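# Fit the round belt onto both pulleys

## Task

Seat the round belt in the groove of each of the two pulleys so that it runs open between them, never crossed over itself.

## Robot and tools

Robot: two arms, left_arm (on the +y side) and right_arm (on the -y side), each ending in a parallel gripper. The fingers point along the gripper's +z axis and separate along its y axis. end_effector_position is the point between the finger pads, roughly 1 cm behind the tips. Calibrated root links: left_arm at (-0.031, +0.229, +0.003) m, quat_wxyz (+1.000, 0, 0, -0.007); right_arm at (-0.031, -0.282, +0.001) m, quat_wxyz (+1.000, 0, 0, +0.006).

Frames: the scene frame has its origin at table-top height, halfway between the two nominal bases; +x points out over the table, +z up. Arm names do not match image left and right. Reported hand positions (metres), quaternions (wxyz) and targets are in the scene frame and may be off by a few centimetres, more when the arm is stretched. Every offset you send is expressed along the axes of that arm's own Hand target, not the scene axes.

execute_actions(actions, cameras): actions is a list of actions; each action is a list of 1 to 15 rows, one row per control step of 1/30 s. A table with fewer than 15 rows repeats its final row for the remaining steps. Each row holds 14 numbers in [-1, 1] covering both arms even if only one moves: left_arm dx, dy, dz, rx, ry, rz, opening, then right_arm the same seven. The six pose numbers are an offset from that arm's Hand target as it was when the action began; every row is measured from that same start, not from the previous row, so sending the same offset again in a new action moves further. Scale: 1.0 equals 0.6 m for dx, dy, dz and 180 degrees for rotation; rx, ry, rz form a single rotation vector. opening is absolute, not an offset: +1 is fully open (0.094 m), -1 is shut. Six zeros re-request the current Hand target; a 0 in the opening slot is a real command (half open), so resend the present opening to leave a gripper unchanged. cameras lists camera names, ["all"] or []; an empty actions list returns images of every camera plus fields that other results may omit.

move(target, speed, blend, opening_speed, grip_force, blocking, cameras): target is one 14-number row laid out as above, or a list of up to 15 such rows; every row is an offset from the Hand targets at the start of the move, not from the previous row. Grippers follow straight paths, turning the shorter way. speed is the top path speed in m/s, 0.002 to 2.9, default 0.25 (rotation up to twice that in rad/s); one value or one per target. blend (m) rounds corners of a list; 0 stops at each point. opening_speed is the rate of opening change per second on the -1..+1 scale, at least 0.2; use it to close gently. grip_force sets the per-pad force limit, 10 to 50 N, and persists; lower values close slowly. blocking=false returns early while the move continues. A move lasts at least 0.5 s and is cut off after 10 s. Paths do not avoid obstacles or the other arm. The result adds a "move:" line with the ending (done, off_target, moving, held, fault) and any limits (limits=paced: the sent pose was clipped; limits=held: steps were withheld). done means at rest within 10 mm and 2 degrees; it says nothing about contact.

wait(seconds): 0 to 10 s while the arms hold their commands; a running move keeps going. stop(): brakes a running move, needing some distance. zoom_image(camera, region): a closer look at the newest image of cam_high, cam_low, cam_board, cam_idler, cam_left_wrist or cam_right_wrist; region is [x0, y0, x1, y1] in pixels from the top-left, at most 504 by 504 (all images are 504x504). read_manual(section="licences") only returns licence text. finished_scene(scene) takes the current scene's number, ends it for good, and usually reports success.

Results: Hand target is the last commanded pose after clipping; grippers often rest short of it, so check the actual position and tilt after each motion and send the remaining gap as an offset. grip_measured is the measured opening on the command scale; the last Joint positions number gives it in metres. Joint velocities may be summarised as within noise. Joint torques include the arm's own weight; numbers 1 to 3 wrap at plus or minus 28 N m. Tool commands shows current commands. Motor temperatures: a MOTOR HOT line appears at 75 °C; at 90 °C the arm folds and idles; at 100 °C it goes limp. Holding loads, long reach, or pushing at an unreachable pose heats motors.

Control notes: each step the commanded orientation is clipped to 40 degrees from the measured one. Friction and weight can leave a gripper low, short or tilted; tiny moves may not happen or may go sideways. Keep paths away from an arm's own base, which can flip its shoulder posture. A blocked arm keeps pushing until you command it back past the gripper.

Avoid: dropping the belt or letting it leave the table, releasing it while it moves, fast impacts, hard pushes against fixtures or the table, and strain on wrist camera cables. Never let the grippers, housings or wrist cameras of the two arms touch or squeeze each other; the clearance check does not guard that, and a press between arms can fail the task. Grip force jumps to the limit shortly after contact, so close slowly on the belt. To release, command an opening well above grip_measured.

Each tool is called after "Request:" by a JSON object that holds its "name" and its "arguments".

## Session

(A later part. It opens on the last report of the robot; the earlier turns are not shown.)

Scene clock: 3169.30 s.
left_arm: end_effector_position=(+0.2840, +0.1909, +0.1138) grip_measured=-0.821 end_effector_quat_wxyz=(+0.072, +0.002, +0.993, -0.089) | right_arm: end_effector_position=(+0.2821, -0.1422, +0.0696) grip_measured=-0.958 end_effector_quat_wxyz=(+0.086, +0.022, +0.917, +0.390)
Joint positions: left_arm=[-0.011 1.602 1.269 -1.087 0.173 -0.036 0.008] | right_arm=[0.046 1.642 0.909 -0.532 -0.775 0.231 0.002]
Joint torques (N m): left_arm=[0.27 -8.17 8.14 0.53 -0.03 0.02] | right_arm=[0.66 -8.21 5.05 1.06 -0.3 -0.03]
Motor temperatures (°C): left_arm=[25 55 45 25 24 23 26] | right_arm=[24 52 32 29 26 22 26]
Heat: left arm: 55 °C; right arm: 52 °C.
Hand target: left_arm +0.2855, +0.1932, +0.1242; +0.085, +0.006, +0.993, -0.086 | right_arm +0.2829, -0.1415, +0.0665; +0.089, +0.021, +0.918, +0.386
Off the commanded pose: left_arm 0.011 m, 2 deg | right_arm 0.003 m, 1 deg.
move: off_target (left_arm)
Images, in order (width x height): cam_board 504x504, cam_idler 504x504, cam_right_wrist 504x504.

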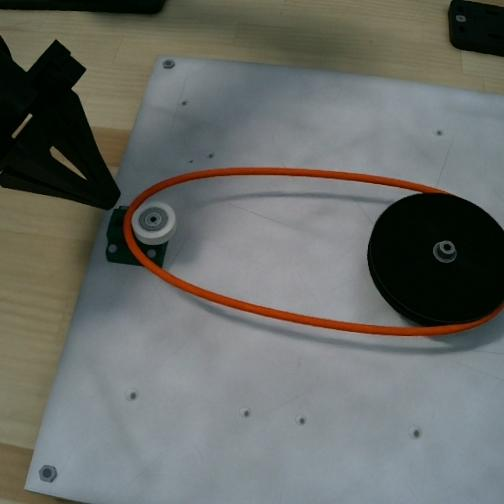

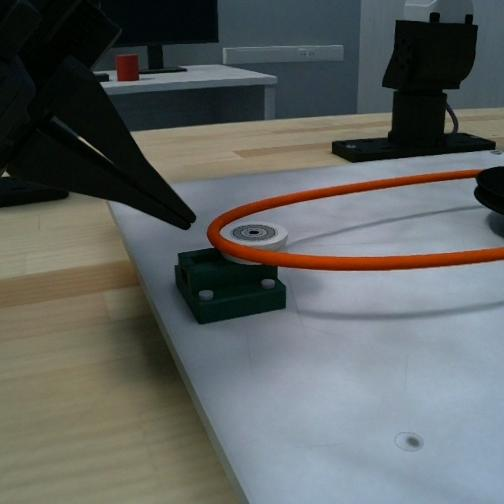

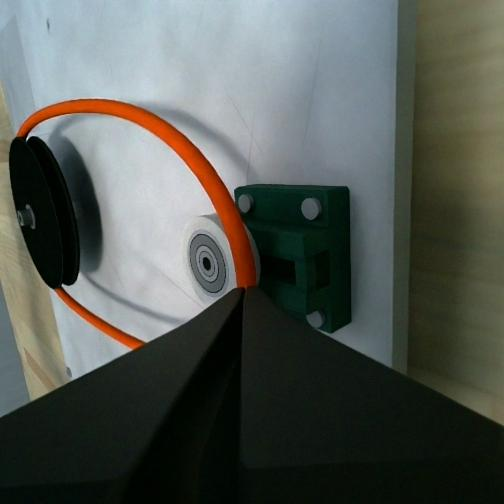

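Request:
{"name": "move", "arguments": {"target": [[0,0,0,0,0,0,-0.82,-0.012,0.008,0.003,0,0,0,-0.96],[0,0,0,0,0,0,-0.82,-0.0095,-0.011,0.018,0,0,0,-0.96]], "speed": 0.04, "cameras": ["cam_right_wrist","cam_idler","cam_board"]}}

Request:
{"name": "zoom_image", "arguments": {"camera": "cam_idler", "region": [150, 150, 350, 350]}}

Request:
{"name": "zoom_image", "arguments": {"camera": "cam_board", "region": [80, 140, 220, 280]}}

Request:
{"name": "zoom_image", "arguments": {"camera": "cam_right_wrist", "region": [170, 170, 370, 370]}}

Scene clock: 3188.80 s.
left_arm: end_effector_position=(+0.2840, +0.1909, +0.1138) grip_measured=-0.821 end_effector_quat_wxyz=(+0.072, +0.002, +0.993, -0.089) | right_arm: end_effector_position=(+0.2880, -0.1385, +0.0577) grip_measured=-0.958 end_effector_quat_wxyz=(+0.083, +0.023, +0.917, +0.390)
Joint positions: left_arm=[-0.011 1.602 1.269 -1.087 0.173 -0.036 0.008] | right_arm=[0.058 1.69 0.909 -0.48 -0.772 0.245 0.002]
Joint torques (N m): left_arm=[0.27 -8.1 8.05 0.53 -0.04 0.04] | right_arm=[0.06 -8.46 5.49 1.04 -0.31 -0.13]
Motor temperatures (°C): left_arm=[25 55 45 25 24 23 26] | right_arm=[24 48 32 30 26 22 25]
Heat: left arm: 55 °C; right arm: 48 °C.
Hand target: left_arm +0.2855, +0.1932, +0.1242; +0.085, +0.006, +0.993, -0.086 | right_arm +0.2906, -0.1392, +0.0553; +0.089, +0.021, +0.918, +0.386
Off the commanded pose: left_arm 0.011 m, 2 deg | right_arm 0.004 m, 1 deg.
move: off_target (left_arm)
Images, in order (width x height): cam_board 504x504, cam_idler 504x504, cam_right_wrist 504x504.

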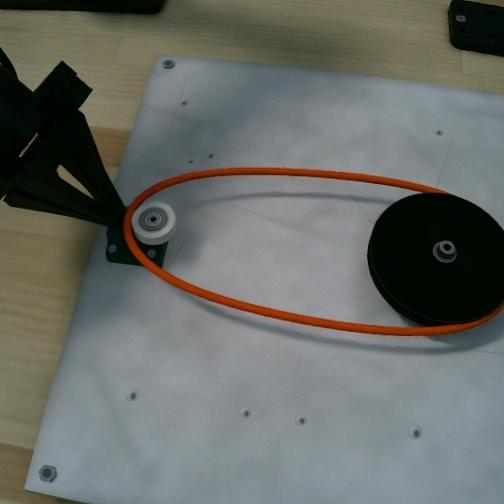

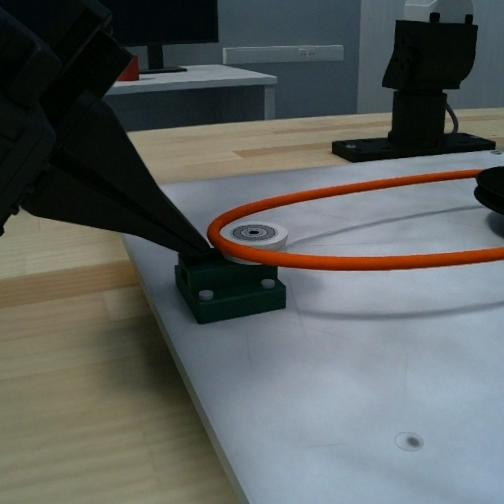

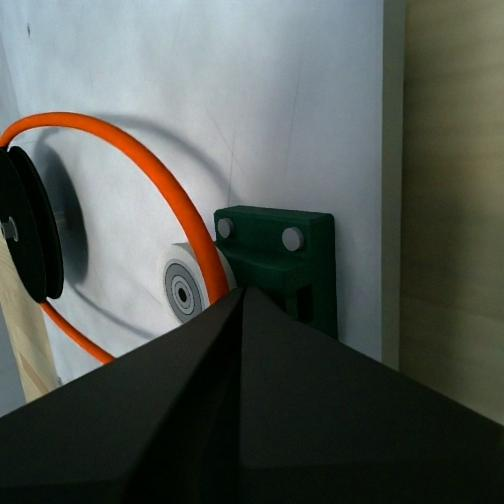

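Scaled by 2.520 from the camera's 504x504 image, which has a finer 720x720 frame.

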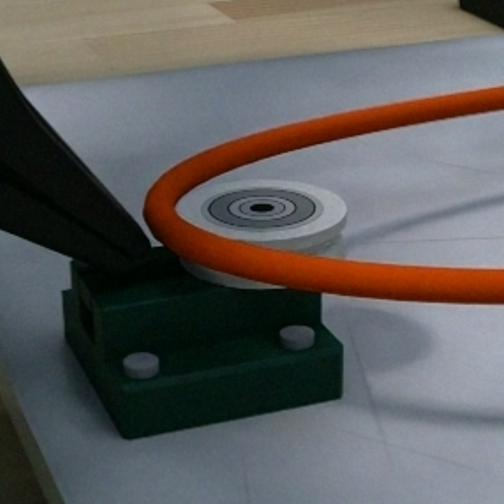

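Scaled by 3.600 from the camera's 504x504 image, which has a finer 720x720 frame.

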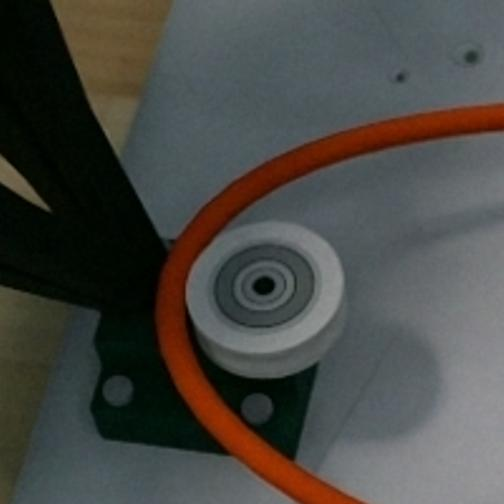

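Scaled by 2.520 from the camera's 504x504 image, which has a finer 720x720 frame.

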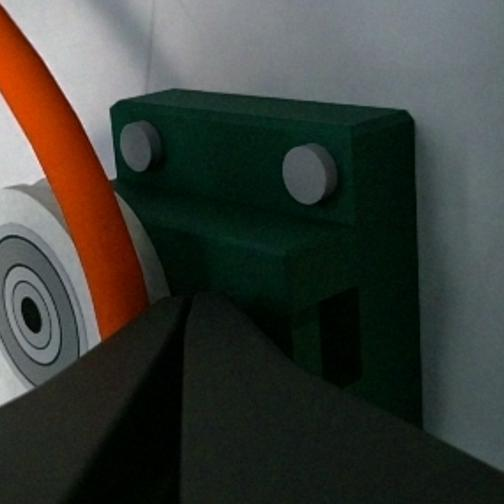

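Request:
{"name": "move", "arguments": {"target": [[0,0,0,0,0,0,-0.82,0.0,0.015,-0.016,0,0,0,-0.96],[0,0,0,0,0,0,-0.82,0.004,0.026,-0.007,0,0,0,-0.96],[0,0,0,0,0,0,-0.82,0.009,0.002,0.014,0,0,0,-0.96]], "speed": 0.04, "cameras": ["cam_right_wrist","cam_idler","cam_board"]}}

Request:
{"name": "zoom_image", "arguments": {"camera": "cam_idler", "region": [150, 150, 350, 350]}}

Request:
{"name": "zoom_image", "arguments": {"camera": "cam_board", "region": [80, 140, 220, 280]}}

Request:
{"name": "zoom_image", "arguments": {"camera": "cam_right_wrist", "region": [170, 170, 370, 370]}}

Scene clock: 3212.57 s.
left_arm: end_effector_position=(+0.2840, +0.1909, +0.1138) grip_measured=-0.821 end_effector_quat_wxyz=(+0.072, +0.002, +0.993, -0.089) | right_arm: end_effector_position=(+0.2874, -0.1362, +0.0562) grip_measured=-0.960 end_effector_quat_wxyz=(+0.088, +0.027, +0.919, +0.384)
Joint positions: left_arm=[-0.011 1.602 1.269 -1.087 0.173 -0.036 0.008] | right_arm=[0.072 1.677 0.89 -0.449 -0.752 0.276 0.002]
Joint torques (N m): left_arm=[0.18 -8.03 8.09 0.51 -0.03 0.04] | right_arm=[1.09 -7.47 4.12 1.32 -0.41 -0.05]
Motor temperatures (°C): left_arm=[25 55 45 25 24 23 26] | right_arm=[24 48 33 30 26 22 25]
Heat: left arm: 55 °C; right arm: 48 °C.
Hand target: left_arm +0.2855, +0.1932, +0.1242; +0.085, +0.006, +0.993, -0.086 | right_arm +0.2868, -0.1317, +0.0497; +0.089, +0.021, +0.918, +0.386
Off the commanded pose: left_arm 0.011 m, 2 deg | right_arm 0.008 m, 1 deg.
move: off_target (left_arm)
Images, in order (width x height): cam_board 504x504, cam_idler 504x504, cam_right_wrist 504x504.

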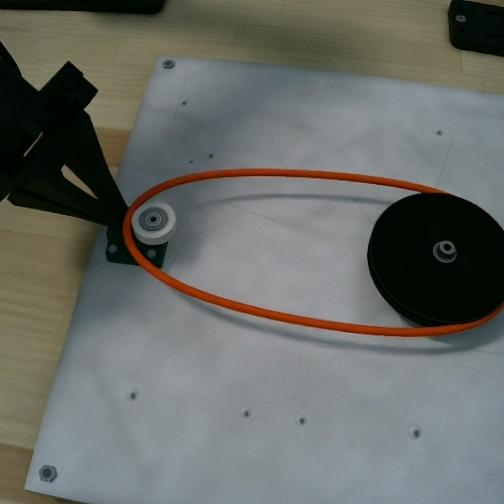

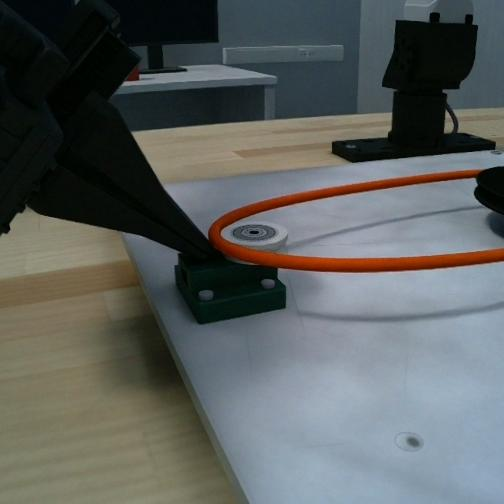

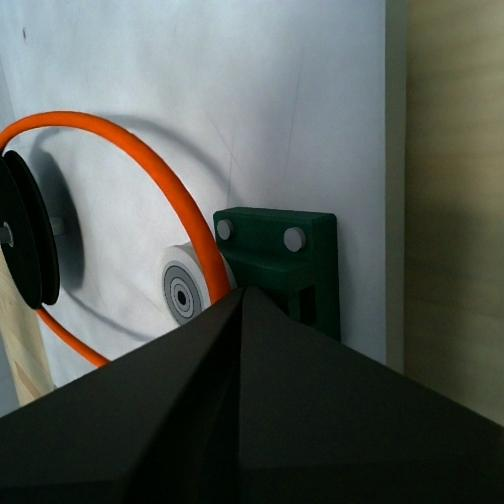

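Scaled by 2.520 from the camera's 504x504 image, which has a finer 720x720 frame.

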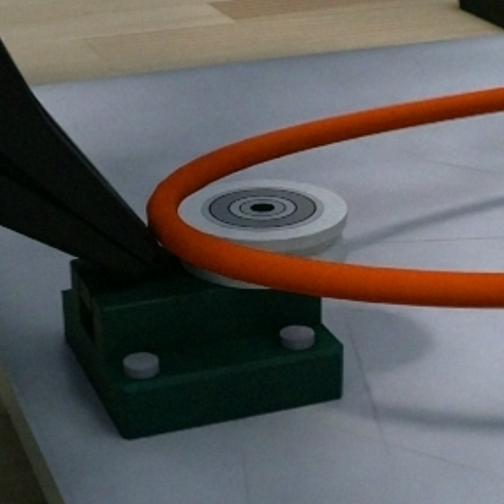

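Scaled by 3.600 from the camera's 504x504 image, which has a finer 720x720 frame.

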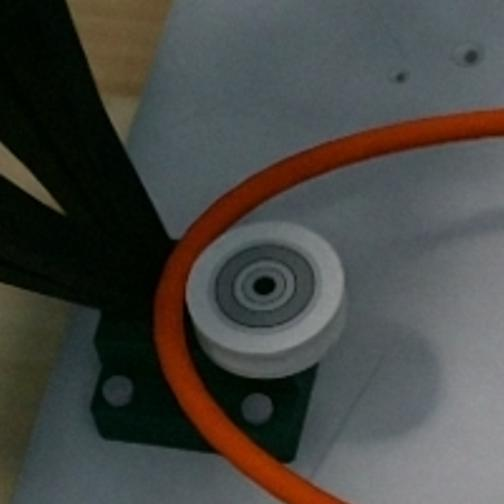

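Scaled by 2.520 from the camera's 504x504 image, which has a finer 720x720 frame.

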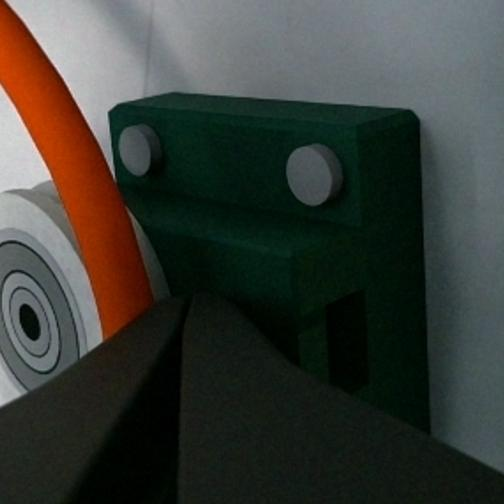

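Request:
{"name": "move", "arguments": {"target": [[0,0,0,0,0,0,-0.82,-0.006,0.018,-0.029,0,0,0,-0.96],[0,0,0,0,0,0,-0.82,0.003,0.035,-0.016,0,0,0,-0.96]], "speed": 0.05, "cameras": ["cam_right_wrist","cam_idler","cam_board"]}}

Request:
{"name": "zoom_image", "arguments": {"camera": "cam_idler", "region": [150, 150, 350, 350]}}

Request:
{"name": "zoom_image", "arguments": {"camera": "cam_board", "region": [80, 140, 220, 280]}}

Request:
{"name": "zoom_image", "arguments": {"camera": "cam_right_wrist", "region": [170, 170, 370, 370]}}

Scene clock: 3228.77 s.
left_arm: end_effector_position=(+0.2840, +0.1909, +0.1138) grip_measured=-0.821 end_effector_quat_wxyz=(+0.072, +0.002, +0.993, -0.089) | right_arm: end_effector_position=(+0.2804, -0.1356, +0.0568) grip_measured=-0.960 end_effector_quat_wxyz=(+0.072, +0.041, +0.927, +0.367)
Joint positions: left_arm=[-0.011 1.602 1.269 -1.087 0.173 -0.036 0.008] | right_arm=[0.092 1.656 0.896 -0.498 -0.712 0.31 0.002]
Joint torques (N m): left_arm=[0.24 -8.1 8.1 0.55 -0.04 0.01] | right_arm=[1.89 -11.45 6.12 1.16 -0.73 -0.02]
Motor temperatures (°C): left_arm=[25 55 45 25 24 23 26] | right_arm=[24 48 32 31 26 22 25]
Heat: left arm: 55 °C; right arm: 48 °C.
Hand target: left_arm +0.2855, +0.1932, +0.1242; +0.085, +0.006, +0.993, -0.086 | right_arm +0.2827, -0.1236, +0.0709; +0.089, +0.021, +0.918, +0.386
Off the commanded pose: left_arm 0.011 m, 2 deg | right_arm 0.019 m, 4 deg.
move: off_target (left_arm, right_arm)
Images, in order (width x height): cam_board 504x504, cam_idler 504x504, cam_right_wrist 504x504.

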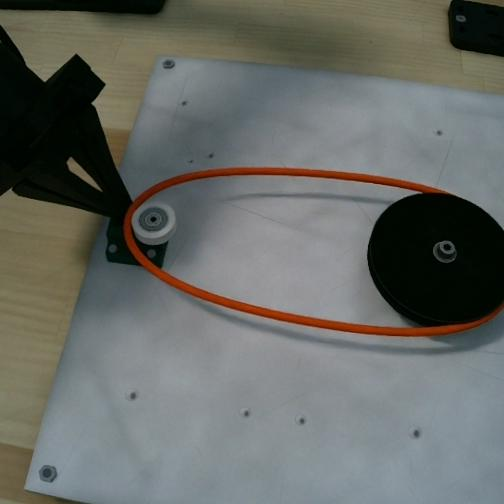

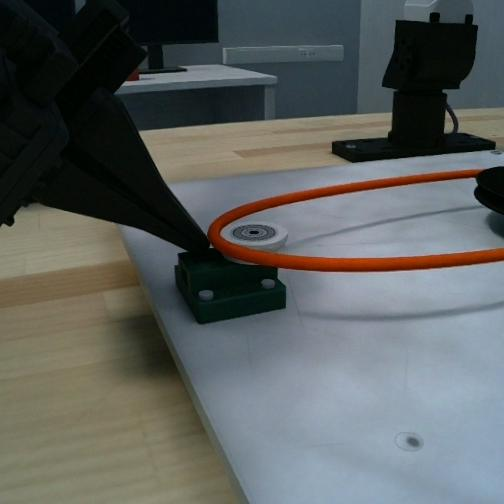

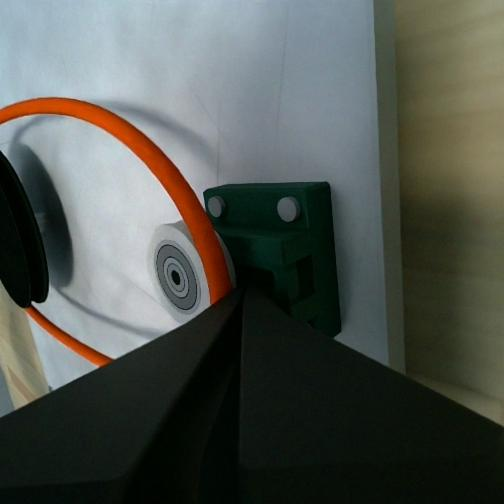

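Scaled by 2.520 from the camera's 504x504 image, which has a finer 720x720 frame.

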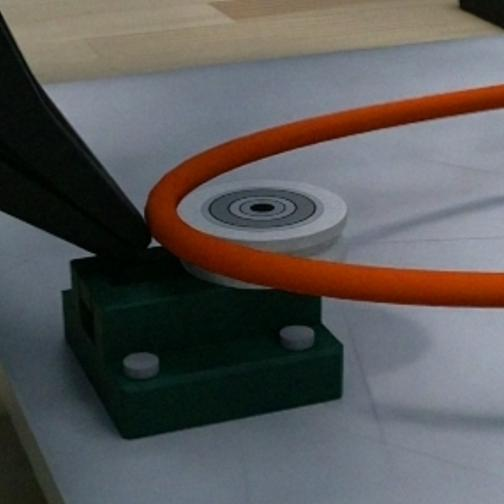

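Scaled by 3.600 from the camera's 504x504 image, which has a finer 720x720 frame.

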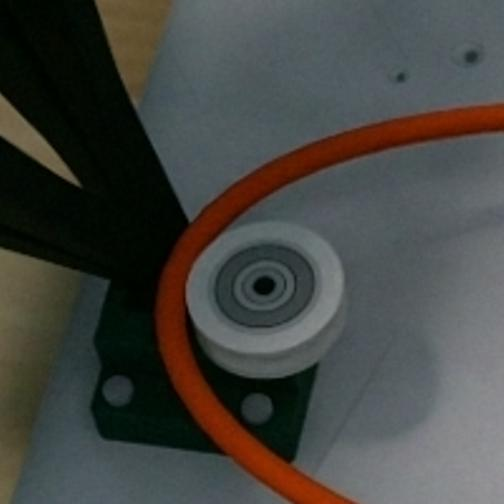

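Scaled by 2.520 from the camera's 504x504 image, which has a finer 720x720 frame.

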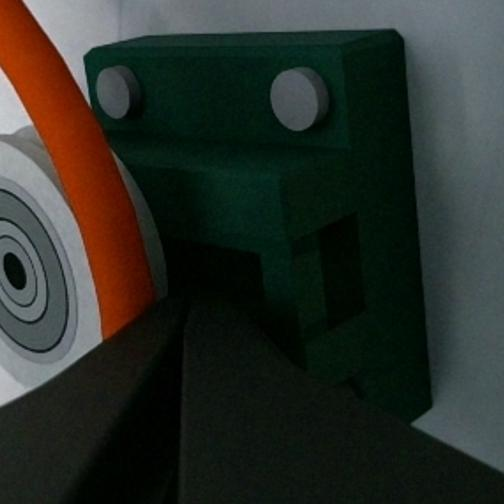

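Request:
{"name": "move", "arguments": {"target": [[0,0,0,0,0,0,-0.82,-0.005,-0.033,-0.033,0,0,0,-0.96],[0,0,0,0,0,0,-0.82,-0.012,0.003,-0.067,0,0,0,-0.96],[0,0,0,0,0,0,-0.82,-0.007,0.038,-0.032,0,0,0,-0.96]], "speed": 0.05, "cameras": ["cam_right_wrist","cam_idler","cam_board"]}}

Request:
{"name": "zoom_image", "arguments": {"camera": "cam_idler", "region": [150, 150, 350, 350]}}

Request:
{"name": "zoom_image", "arguments": {"camera": "cam_board", "region": [80, 140, 220, 280]}}

Request:
{"name": "zoom_image", "arguments": {"camera": "cam_right_wrist", "region": [170, 170, 370, 370]}}

Scene clock: 3246.17 s.
left_arm: end_effector_position=(+0.2840, +0.1909, +0.1138) grip_measured=-0.821 end_effector_quat_wxyz=(+0.072, +0.002, +0.993, -0.089) | right_arm: end_effector_position=(+0.2770, -0.1225, +0.0911) grip_measured=-0.960 end_effector_quat_wxyz=(+0.066, +0.029, +0.919, +0.387)
Joint positions: left_arm=[-0.011 1.602 1.269 -1.087 0.173 -0.036 0.008] | right_arm=[0.117 1.604 0.969 -0.611 -0.753 0.32 0.002]
Joint torques (N m): left_arm=[0.23 -8.14 8.14 0.53 -0.04 0.03] | right_arm=[0.43 -11.23 7.06 1.13 -0.26 -0.03]
Motor temperatures (°C): left_arm=[25 55 45 25 24 23 26] | right_arm=[24 50 33 30 26 22 25]
Heat: left arm: 55 °C; right arm: 50 °C.
Hand target: left_arm +0.2855, +0.1932, +0.1242; +0.085, +0.006, +0.993, -0.086 | right_arm +0.2826, -0.1217, +0.1008; +0.088, +0.021, +0.918, +0.386
Off the commanded pose: left_arm 0.011 m, 2 deg | right_arm 0.011 m, 3 deg.
move: off_target (left_arm, right_arm)
Images, in order (width x height): cam_board 504x504, cam_idler 504x504, cam_right_wrist 504x504.

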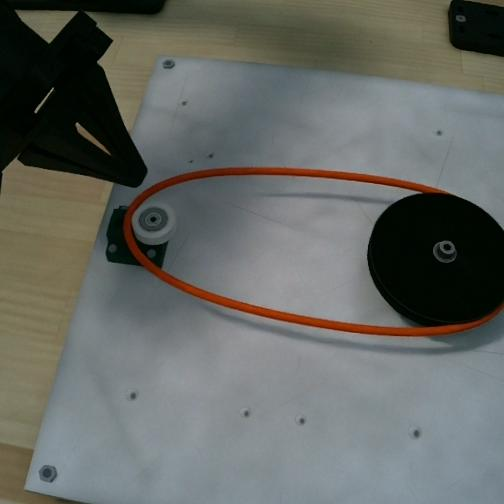

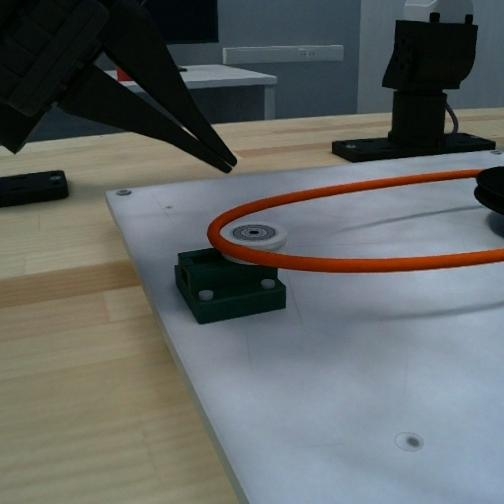

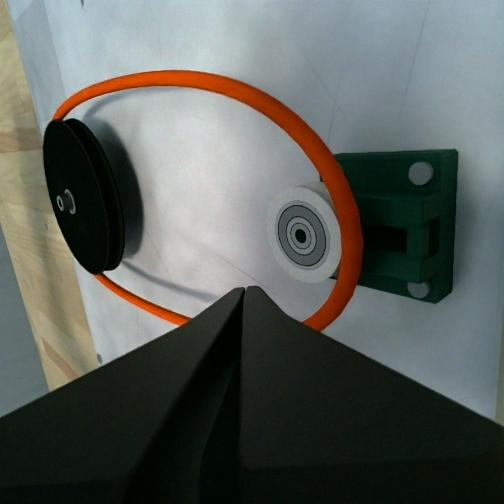

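Scaled by 2.520 from the camera's 504x504 image, which has a finer 720x720 frame.

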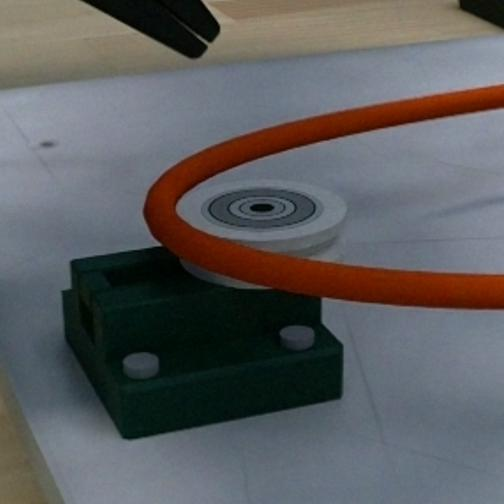

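Scaled by 3.600 from the camera's 504x504 image, which has a finer 720x720 frame.

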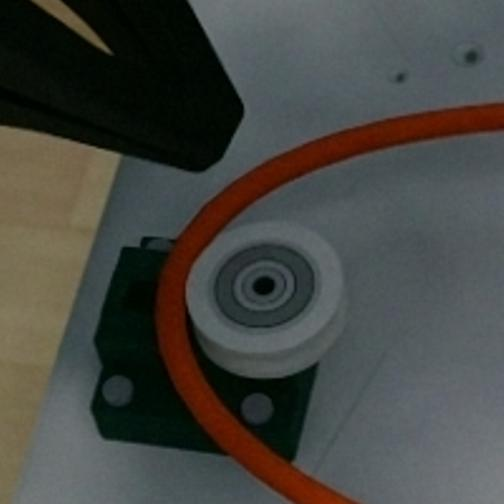

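Scaled by 2.520 from the camera's 504x504 image, which has a finer 720x720 frame.

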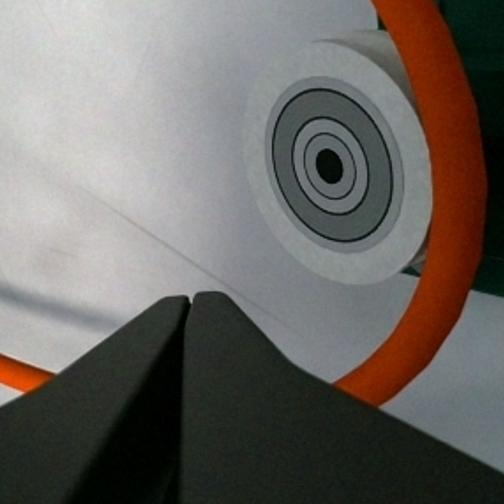

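Request:
{"name": "move", "arguments": {"target": [0,0,0,0,0,0,-0.82,-0.004,-0.042,0.015,0,0,0,-0.96], "speed": 0.05, "cameras": ["cam_right_wrist","cam_idler","cam_board"]}}

Request:
{"name": "zoom_image", "arguments": {"camera": "cam_idler", "region": [150, 150, 350, 350]}}

Request:
{"name": "zoom_image", "arguments": {"camera": "cam_board", "region": [80, 140, 220, 280]}}

Request:
{"name": "zoom_image", "arguments": {"camera": "cam_right_wrist", "region": [170, 170, 370, 370]}}

Scene clock: 3272.07 s.
left_arm: end_effector_position=(+0.2840, +0.1909, +0.1138) grip_measured=-0.821 end_effector_quat_wxyz=(+0.072, +0.002, +0.993, -0.089) | right_arm: end_effector_position=(+0.2854, -0.1320, +0.0788) grip_measured=-0.960 end_effector_quat_wxyz=(+0.082, +0.025, +0.919, +0.385)
Joint positions: left_arm=[-0.011 1.602 1.269 -1.087 0.173 -0.036 0.008] | right_arm=[0.085 1.635 0.946 -0.551 -0.753 0.283 0.002]
Joint torques (N m): left_arm=[0.18 -8.1 8.09 0.53 -0.04 0.03] | right_arm=[-0.28 -8.53 5.29 1.11 -0.41 -0.2]
Motor temperatures (°C): left_arm=[25 55 45 25 24 23 26] | right_arm=[24 52 34 30 26 22 25]
Heat: left arm: 55 °C; right arm: 52 °C.
Hand target: left_arm +0.2855, +0.1932, +0.1242; +0.085, +0.006, +0.993, -0.086 | right_arm +0.2874, -0.1332, +0.0772; +0.089, +0.021, +0.918, +0.386
Off the commanded pose: left_arm 0.011 m, 2 deg | right_arm 0.003 m, 1 deg.
move: off_target (left_arm)
Images, in order (width x height): cam_board 504x504, cam_idler 504x504, cam_right_wrist 504x504.

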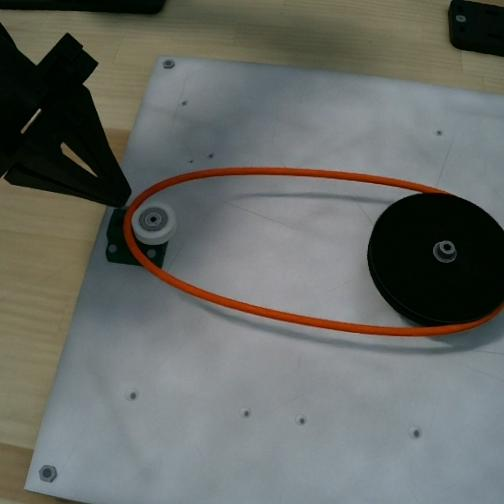

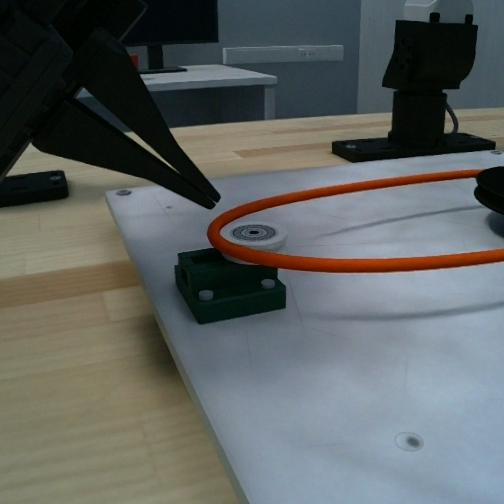

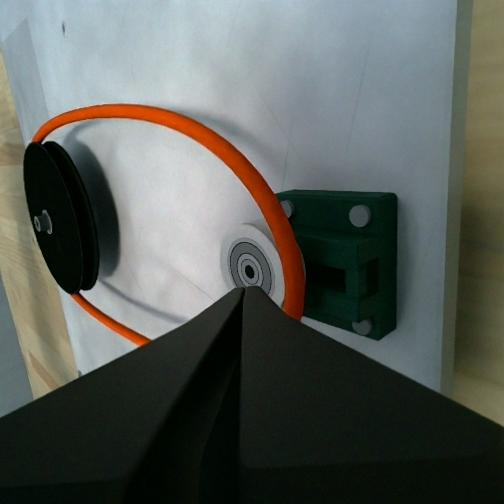

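Scaled by 2.520 from the camera's 504x504 image, which has a finer 720x720 frame.

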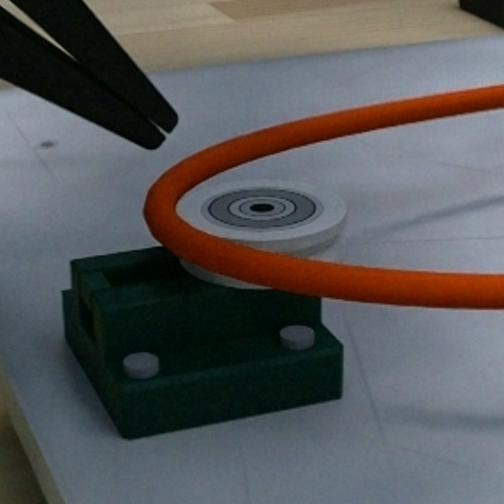

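Scaled by 3.600 from the camera's 504x504 image, which has a finer 720x720 frame.

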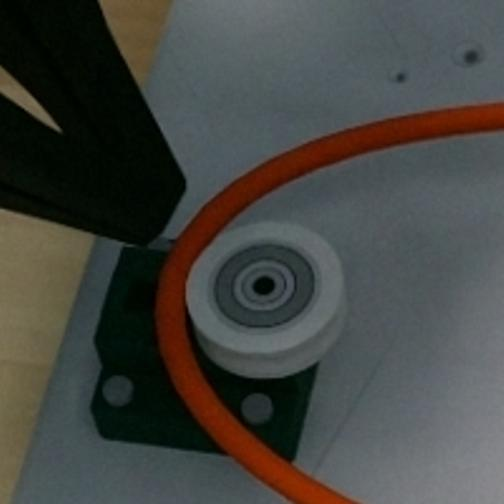

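Scaled by 2.520 from the camera's 504x504 image, which has a finer 720x720 frame.

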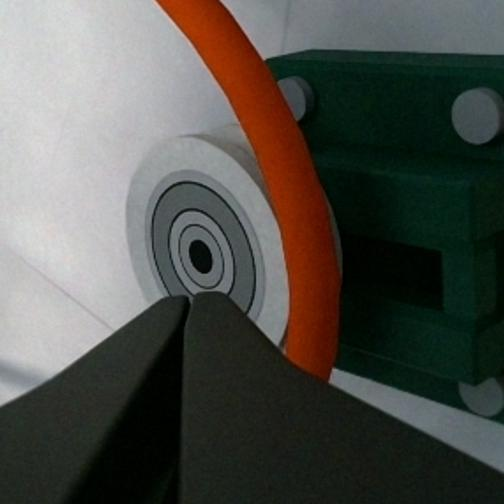

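Request:
{"name": "move", "arguments": {"target": [[0,0,0,0,0,0,-0.82,0.0025,-0.018,0.01,0,0,0,-0.96],[0,0,0,0,0,0,-0.82,0.005,-0.0285,0.023,0,0,0,-0.96]], "speed": 0.03, "cameras": ["cam_right_wrist","cam_idler","cam_board"]}}

Request:
{"name": "zoom_image", "arguments": {"camera": "cam_idler", "region": [150, 150, 350, 350]}}

Request:
{"name": "zoom_image", "arguments": {"camera": "cam_right_wrist", "region": [170, 170, 370, 370]}}

Scene clock: 3289.90 s.
left_arm: end_effector_position=(+0.2840, +0.1909, +0.1138) grip_measured=-0.821 end_effector_quat_wxyz=(+0.072, +0.002, +0.993, -0.089) | right_arm: end_effector_position=(+0.2870, -0.1350, +0.0592) grip_measured=-0.960 end_effector_quat_wxyz=(+0.086, +0.023, +0.918, +0.385)
Joint positions: left_arm=[-0.011 1.602 1.269 -1.087 0.173 -0.036 0.008] | right_arm=[0.075 1.674 0.9 -0.466 -0.756 0.269 0.002]
Joint torques (N m): left_arm=[0.18 -8.08 8.06 0.52 -0.04 0.03] | right_arm=[0.01 -7.97 4.79 1.13 -0.44 -0.12]
Motor temperatures (°C): left_arm=[25 55 45 25 24 23 26] | right_arm=[24 48 33 30 26 22 24]
Heat: left arm: 55 °C; right arm: 48 °C.
Hand target: left_arm +0.2855, +0.1932, +0.1242; +0.085, +0.006, +0.993, -0.086 | right_arm +0.2875, -0.1351, +0.0551; +0.089, +0.021, +0.918, +0.386
Off the commanded pose: left_arm 0.011 m, 2 deg | right_arm 0.004 m, 0 deg.
move: off_target (left_arm)
Images, in order (width x height): cam_board 504x504, cam_idler 504x504, cam_right_wrist 504x504.

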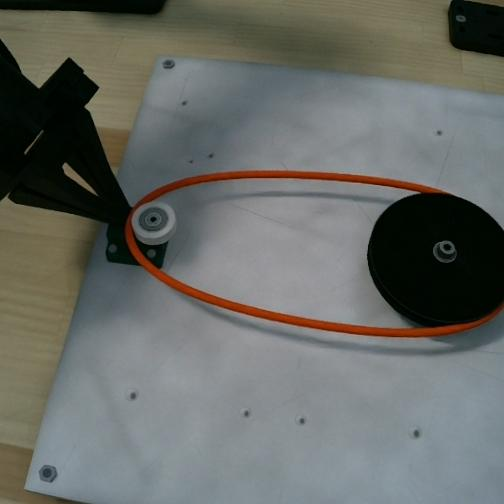

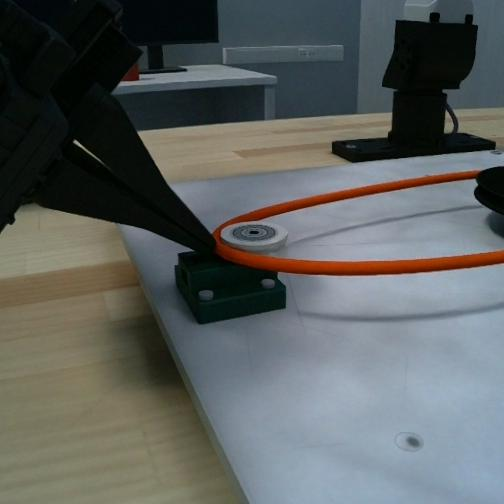

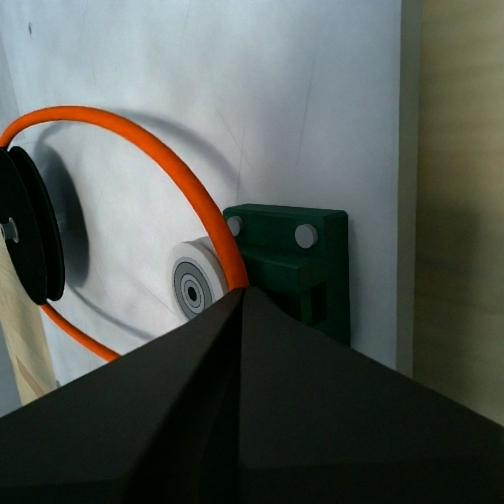

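Scaled by 2.520 from the camera's 504x504 image, which has a finer 720x720 frame.

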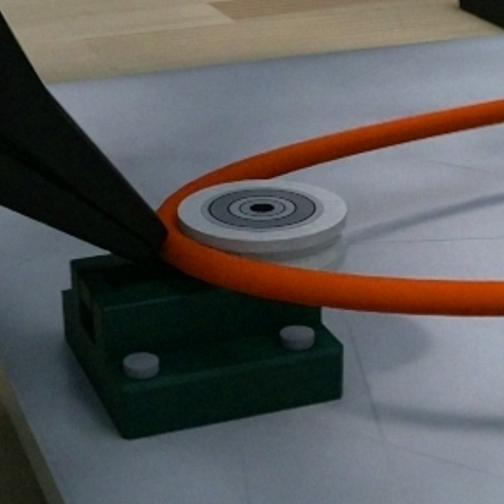

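Scaled by 2.520 from the camera's 504x504 image, which has a finer 720x720 frame.

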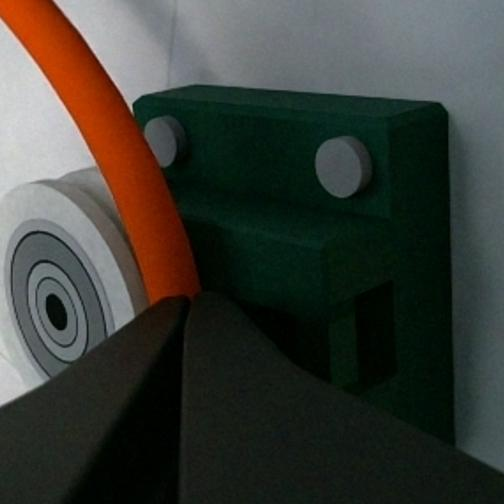

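Request:
{"name": "move", "arguments": {"target": [0,0,0,0,0,0,-0.82,-0.001,-0.01,-0.02,0,0,0,-0.96], "speed": 0.04, "cameras": ["cam_right_wrist","cam_idler","cam_board"]}}

Request:
{"name": "zoom_image", "arguments": {"camera": "cam_idler", "region": [150, 150, 350, 350]}}

Request:
{"name": "zoom_image", "arguments": {"camera": "cam_board", "region": [80, 140, 220, 280]}}

Request:
{"name": "zoom_image", "arguments": {"camera": "cam_right_wrist", "region": [170, 170, 370, 370]}}

Scene clock: 3298.90 s.
left_arm: end_effector_position=(+0.2840, +0.1909, +0.1138) grip_measured=-0.821 end_effector_quat_wxyz=(+0.072, +0.002, +0.993, -0.089) | right_arm: end_effector_position=(+0.2861, -0.1475, +0.0577) grip_measured=-0.960 end_effector_quat_wxyz=(+0.088, +0.024, +0.920, +0.382)
Joint positions: left_arm=[-0.011 1.602 1.269 -1.087 0.173 -0.036 0.008] | right_arm=[0.035 1.674 0.9 -0.499 -0.761 0.218 0.002]
Joint torques (N m): left_arm=[0.23 -8.16 8.08 0.52 -0.05 0.02] | right_arm=[-0.47 -8.77 6.19 0.84 -0.53 -0.18]
Motor temperatures (°C): left_arm=[25 55 45 25 24 23 26] | right_arm=[24 47 32 31 26 22 24]
Heat: left arm: 55 °C; right arm: 47 °C.
Hand target: left_arm +0.2855, +0.1932, +0.1242; +0.085, +0.006, +0.993, -0.086 | right_arm +0.2861, -0.1479, +0.0591; +0.089, +0.021, +0.918, +0.386
Off the commanded pose: left_arm 0.011 m, 2 deg | right_arm 0.002 m, 1 deg.
move: off_target (left_arm)
Images, in order (width x height): cam_board 504x504, cam_idler 504x504, cam_right_wrist 504x504.

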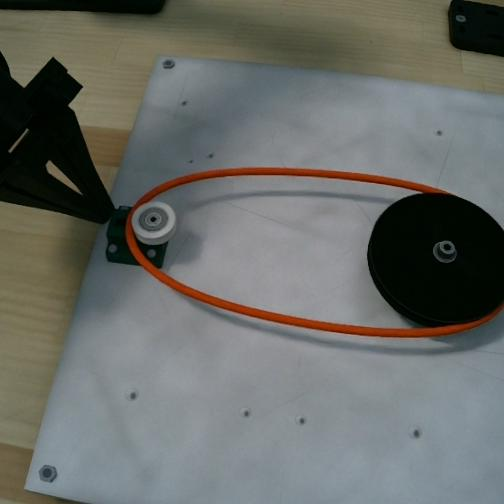

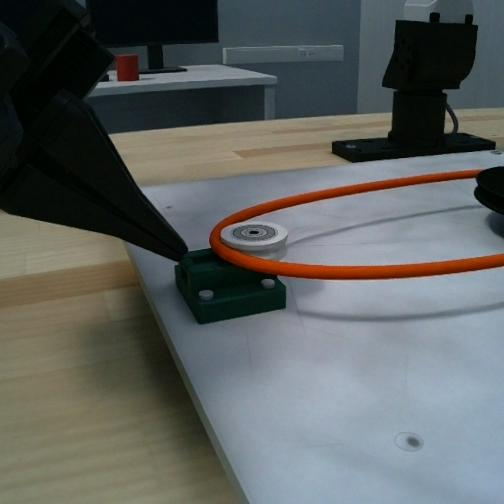

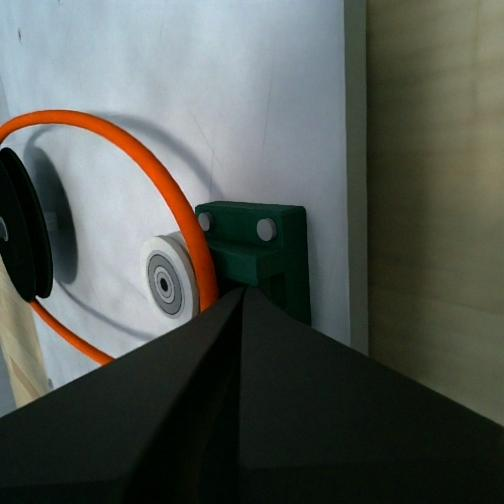

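Scaled by 2.520 from the camera's 504x504 image, which has a finer 720x720 frame.

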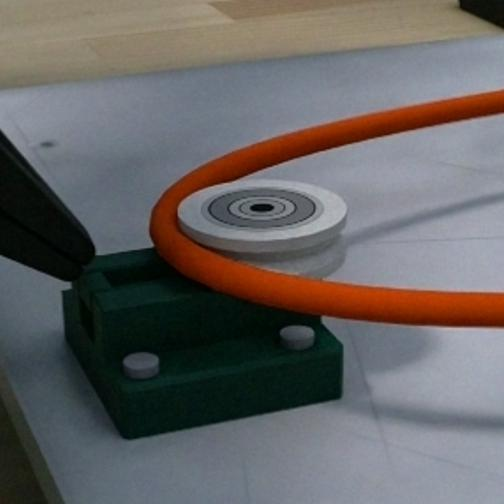

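Scaled by 3.600 from the camera's 504x504 image, which has a finer 720x720 frame.

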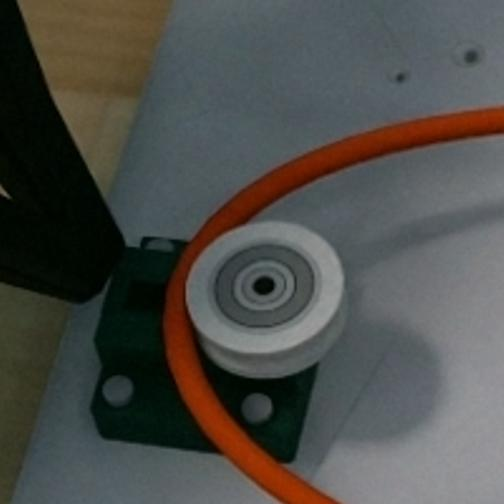

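Scaled by 2.520 from the camera's 504x504 image, which has a finer 720x720 frame.

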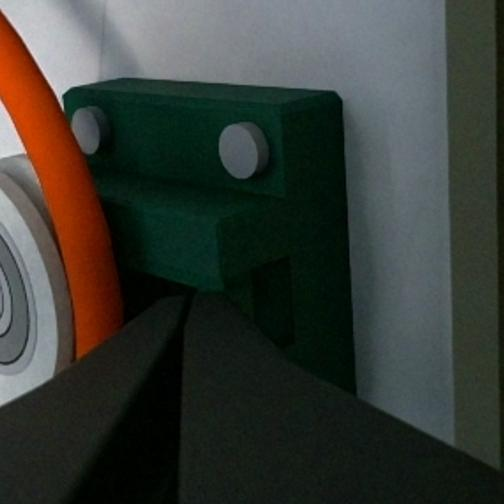

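Retract right arm.

Request:
{"name": "move", "arguments": {"target": [[0,0,0,0,0,0,-0.82,0,-0.047,-0.047,0,0,0,-0.96],[0,0,0,0,0,0,-0.82,-0.007,0.02,-0.147,0,0,0,-0.96]], "speed": 0.08, "cameras": ["cam_idler","cam_board","cam_low","cam_right_wrist","cam_high"]}}

Request:
{"name": "zoom_image", "arguments": {"camera": "cam_idler", "region": [190, 190, 310, 310]}}

Request:
{"name": "zoom_image", "arguments": {"camera": "cam_board", "region": [80, 140, 220, 280]}}

Request:
{"name": "zoom_image", "arguments": {"camera": "cam_low", "region": [300, 230, 460, 350]}}

Scene clock: 3329.17 s.
left_arm: end_effector_position=(+0.2840, +0.1909, +0.1138) grip_measured=-0.821 end_effector_quat_wxyz=(+0.072, +0.002, +0.993, -0.089) | right_arm: end_effector_position=(+0.2683, -0.2009, +0.1151) grip_measured=-0.960 end_effector_quat_wxyz=(+0.067, +0.031, +0.920, +0.384)
Joint positions: left_arm=[-0.011 1.602 1.269 -1.087 0.173 -0.036 0.008] | right_arm=[-0.159 1.607 1.092 -0.996 -0.799 -0.055 0.002]
Joint torques (N m): left_arm=[0.16 -8.17 8.08 0.53 -0.04 0.02] | right_arm=[-0.35 -10.45 8.59 0.46 -0.59 -0.19]
Motor temperatures (°C): left_arm=[25 56 45 25 24 23 26] | right_arm=[24 46 32 29 26 22 24]
Heat: left arm: 56 °C; right arm: 46 °C.
Hand target: left_arm +0.2855, +0.1932, +0.1242; +0.085, +0.006, +0.993, -0.086 | right_arm +0.2740, -0.2021, +0.1288; +0.088, +0.021, +0.918, +0.386
Off the commanded pose: left_arm 0.011 m, 2 deg | right_arm 0.015 m, 3 deg.
move: off_target (left_arm, right_arm)
Images, in order (width x height): cam_high 504x504, cam_low 504x504, cam_board 504x504, cam_idler 504x504, cam_right_wrist 504x504.

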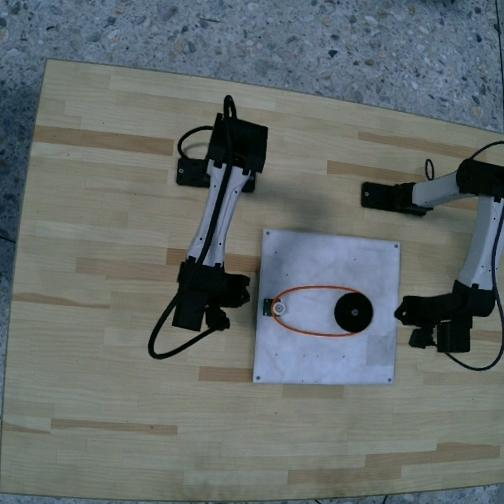

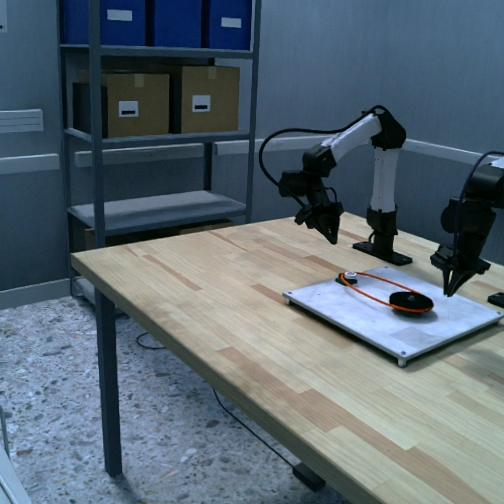

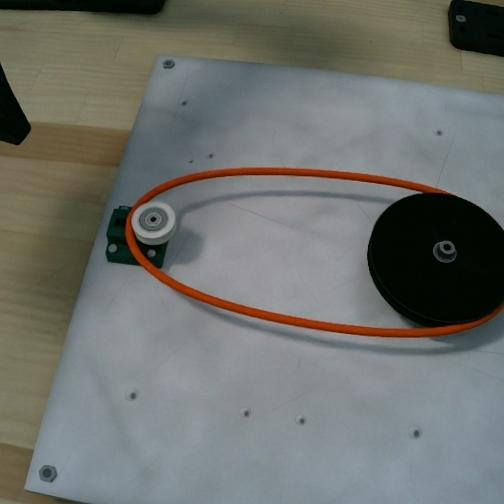

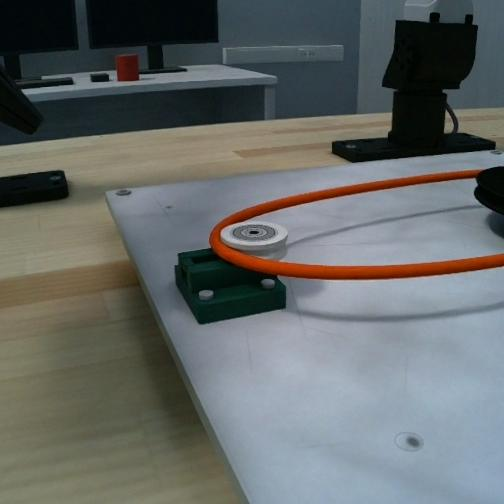

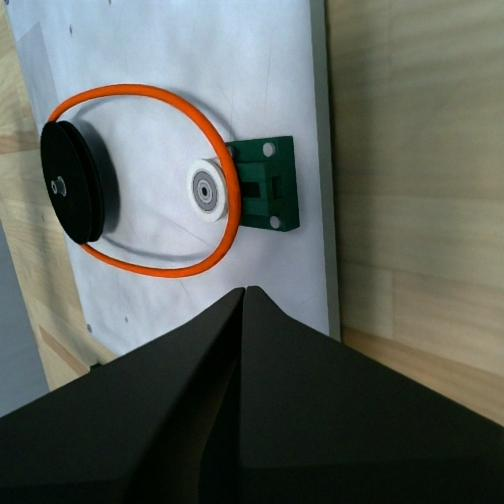

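Scaled by 4.200 from the camera's 504x504 image, which has a finer 720x720 frame.

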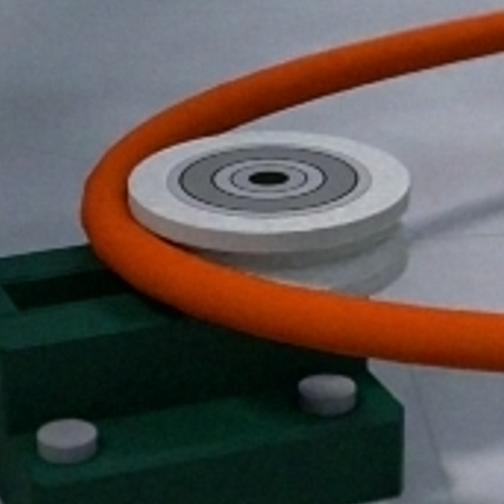

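Scaled by 3.600 from the camera's 504x504 image, which has a finer 720x720 frame.

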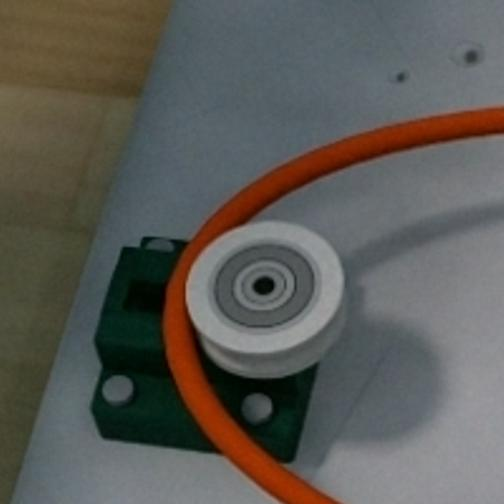

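Scaled by 3.150 from the camera's 504x504 image, which has a finer 720x720 frame.

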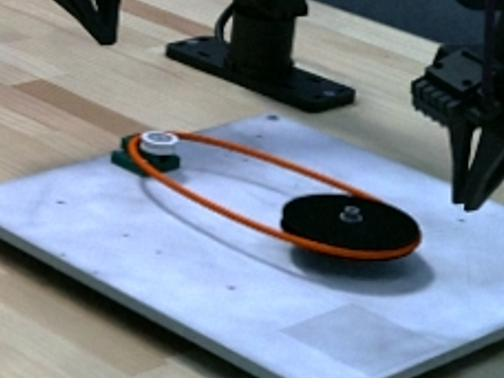

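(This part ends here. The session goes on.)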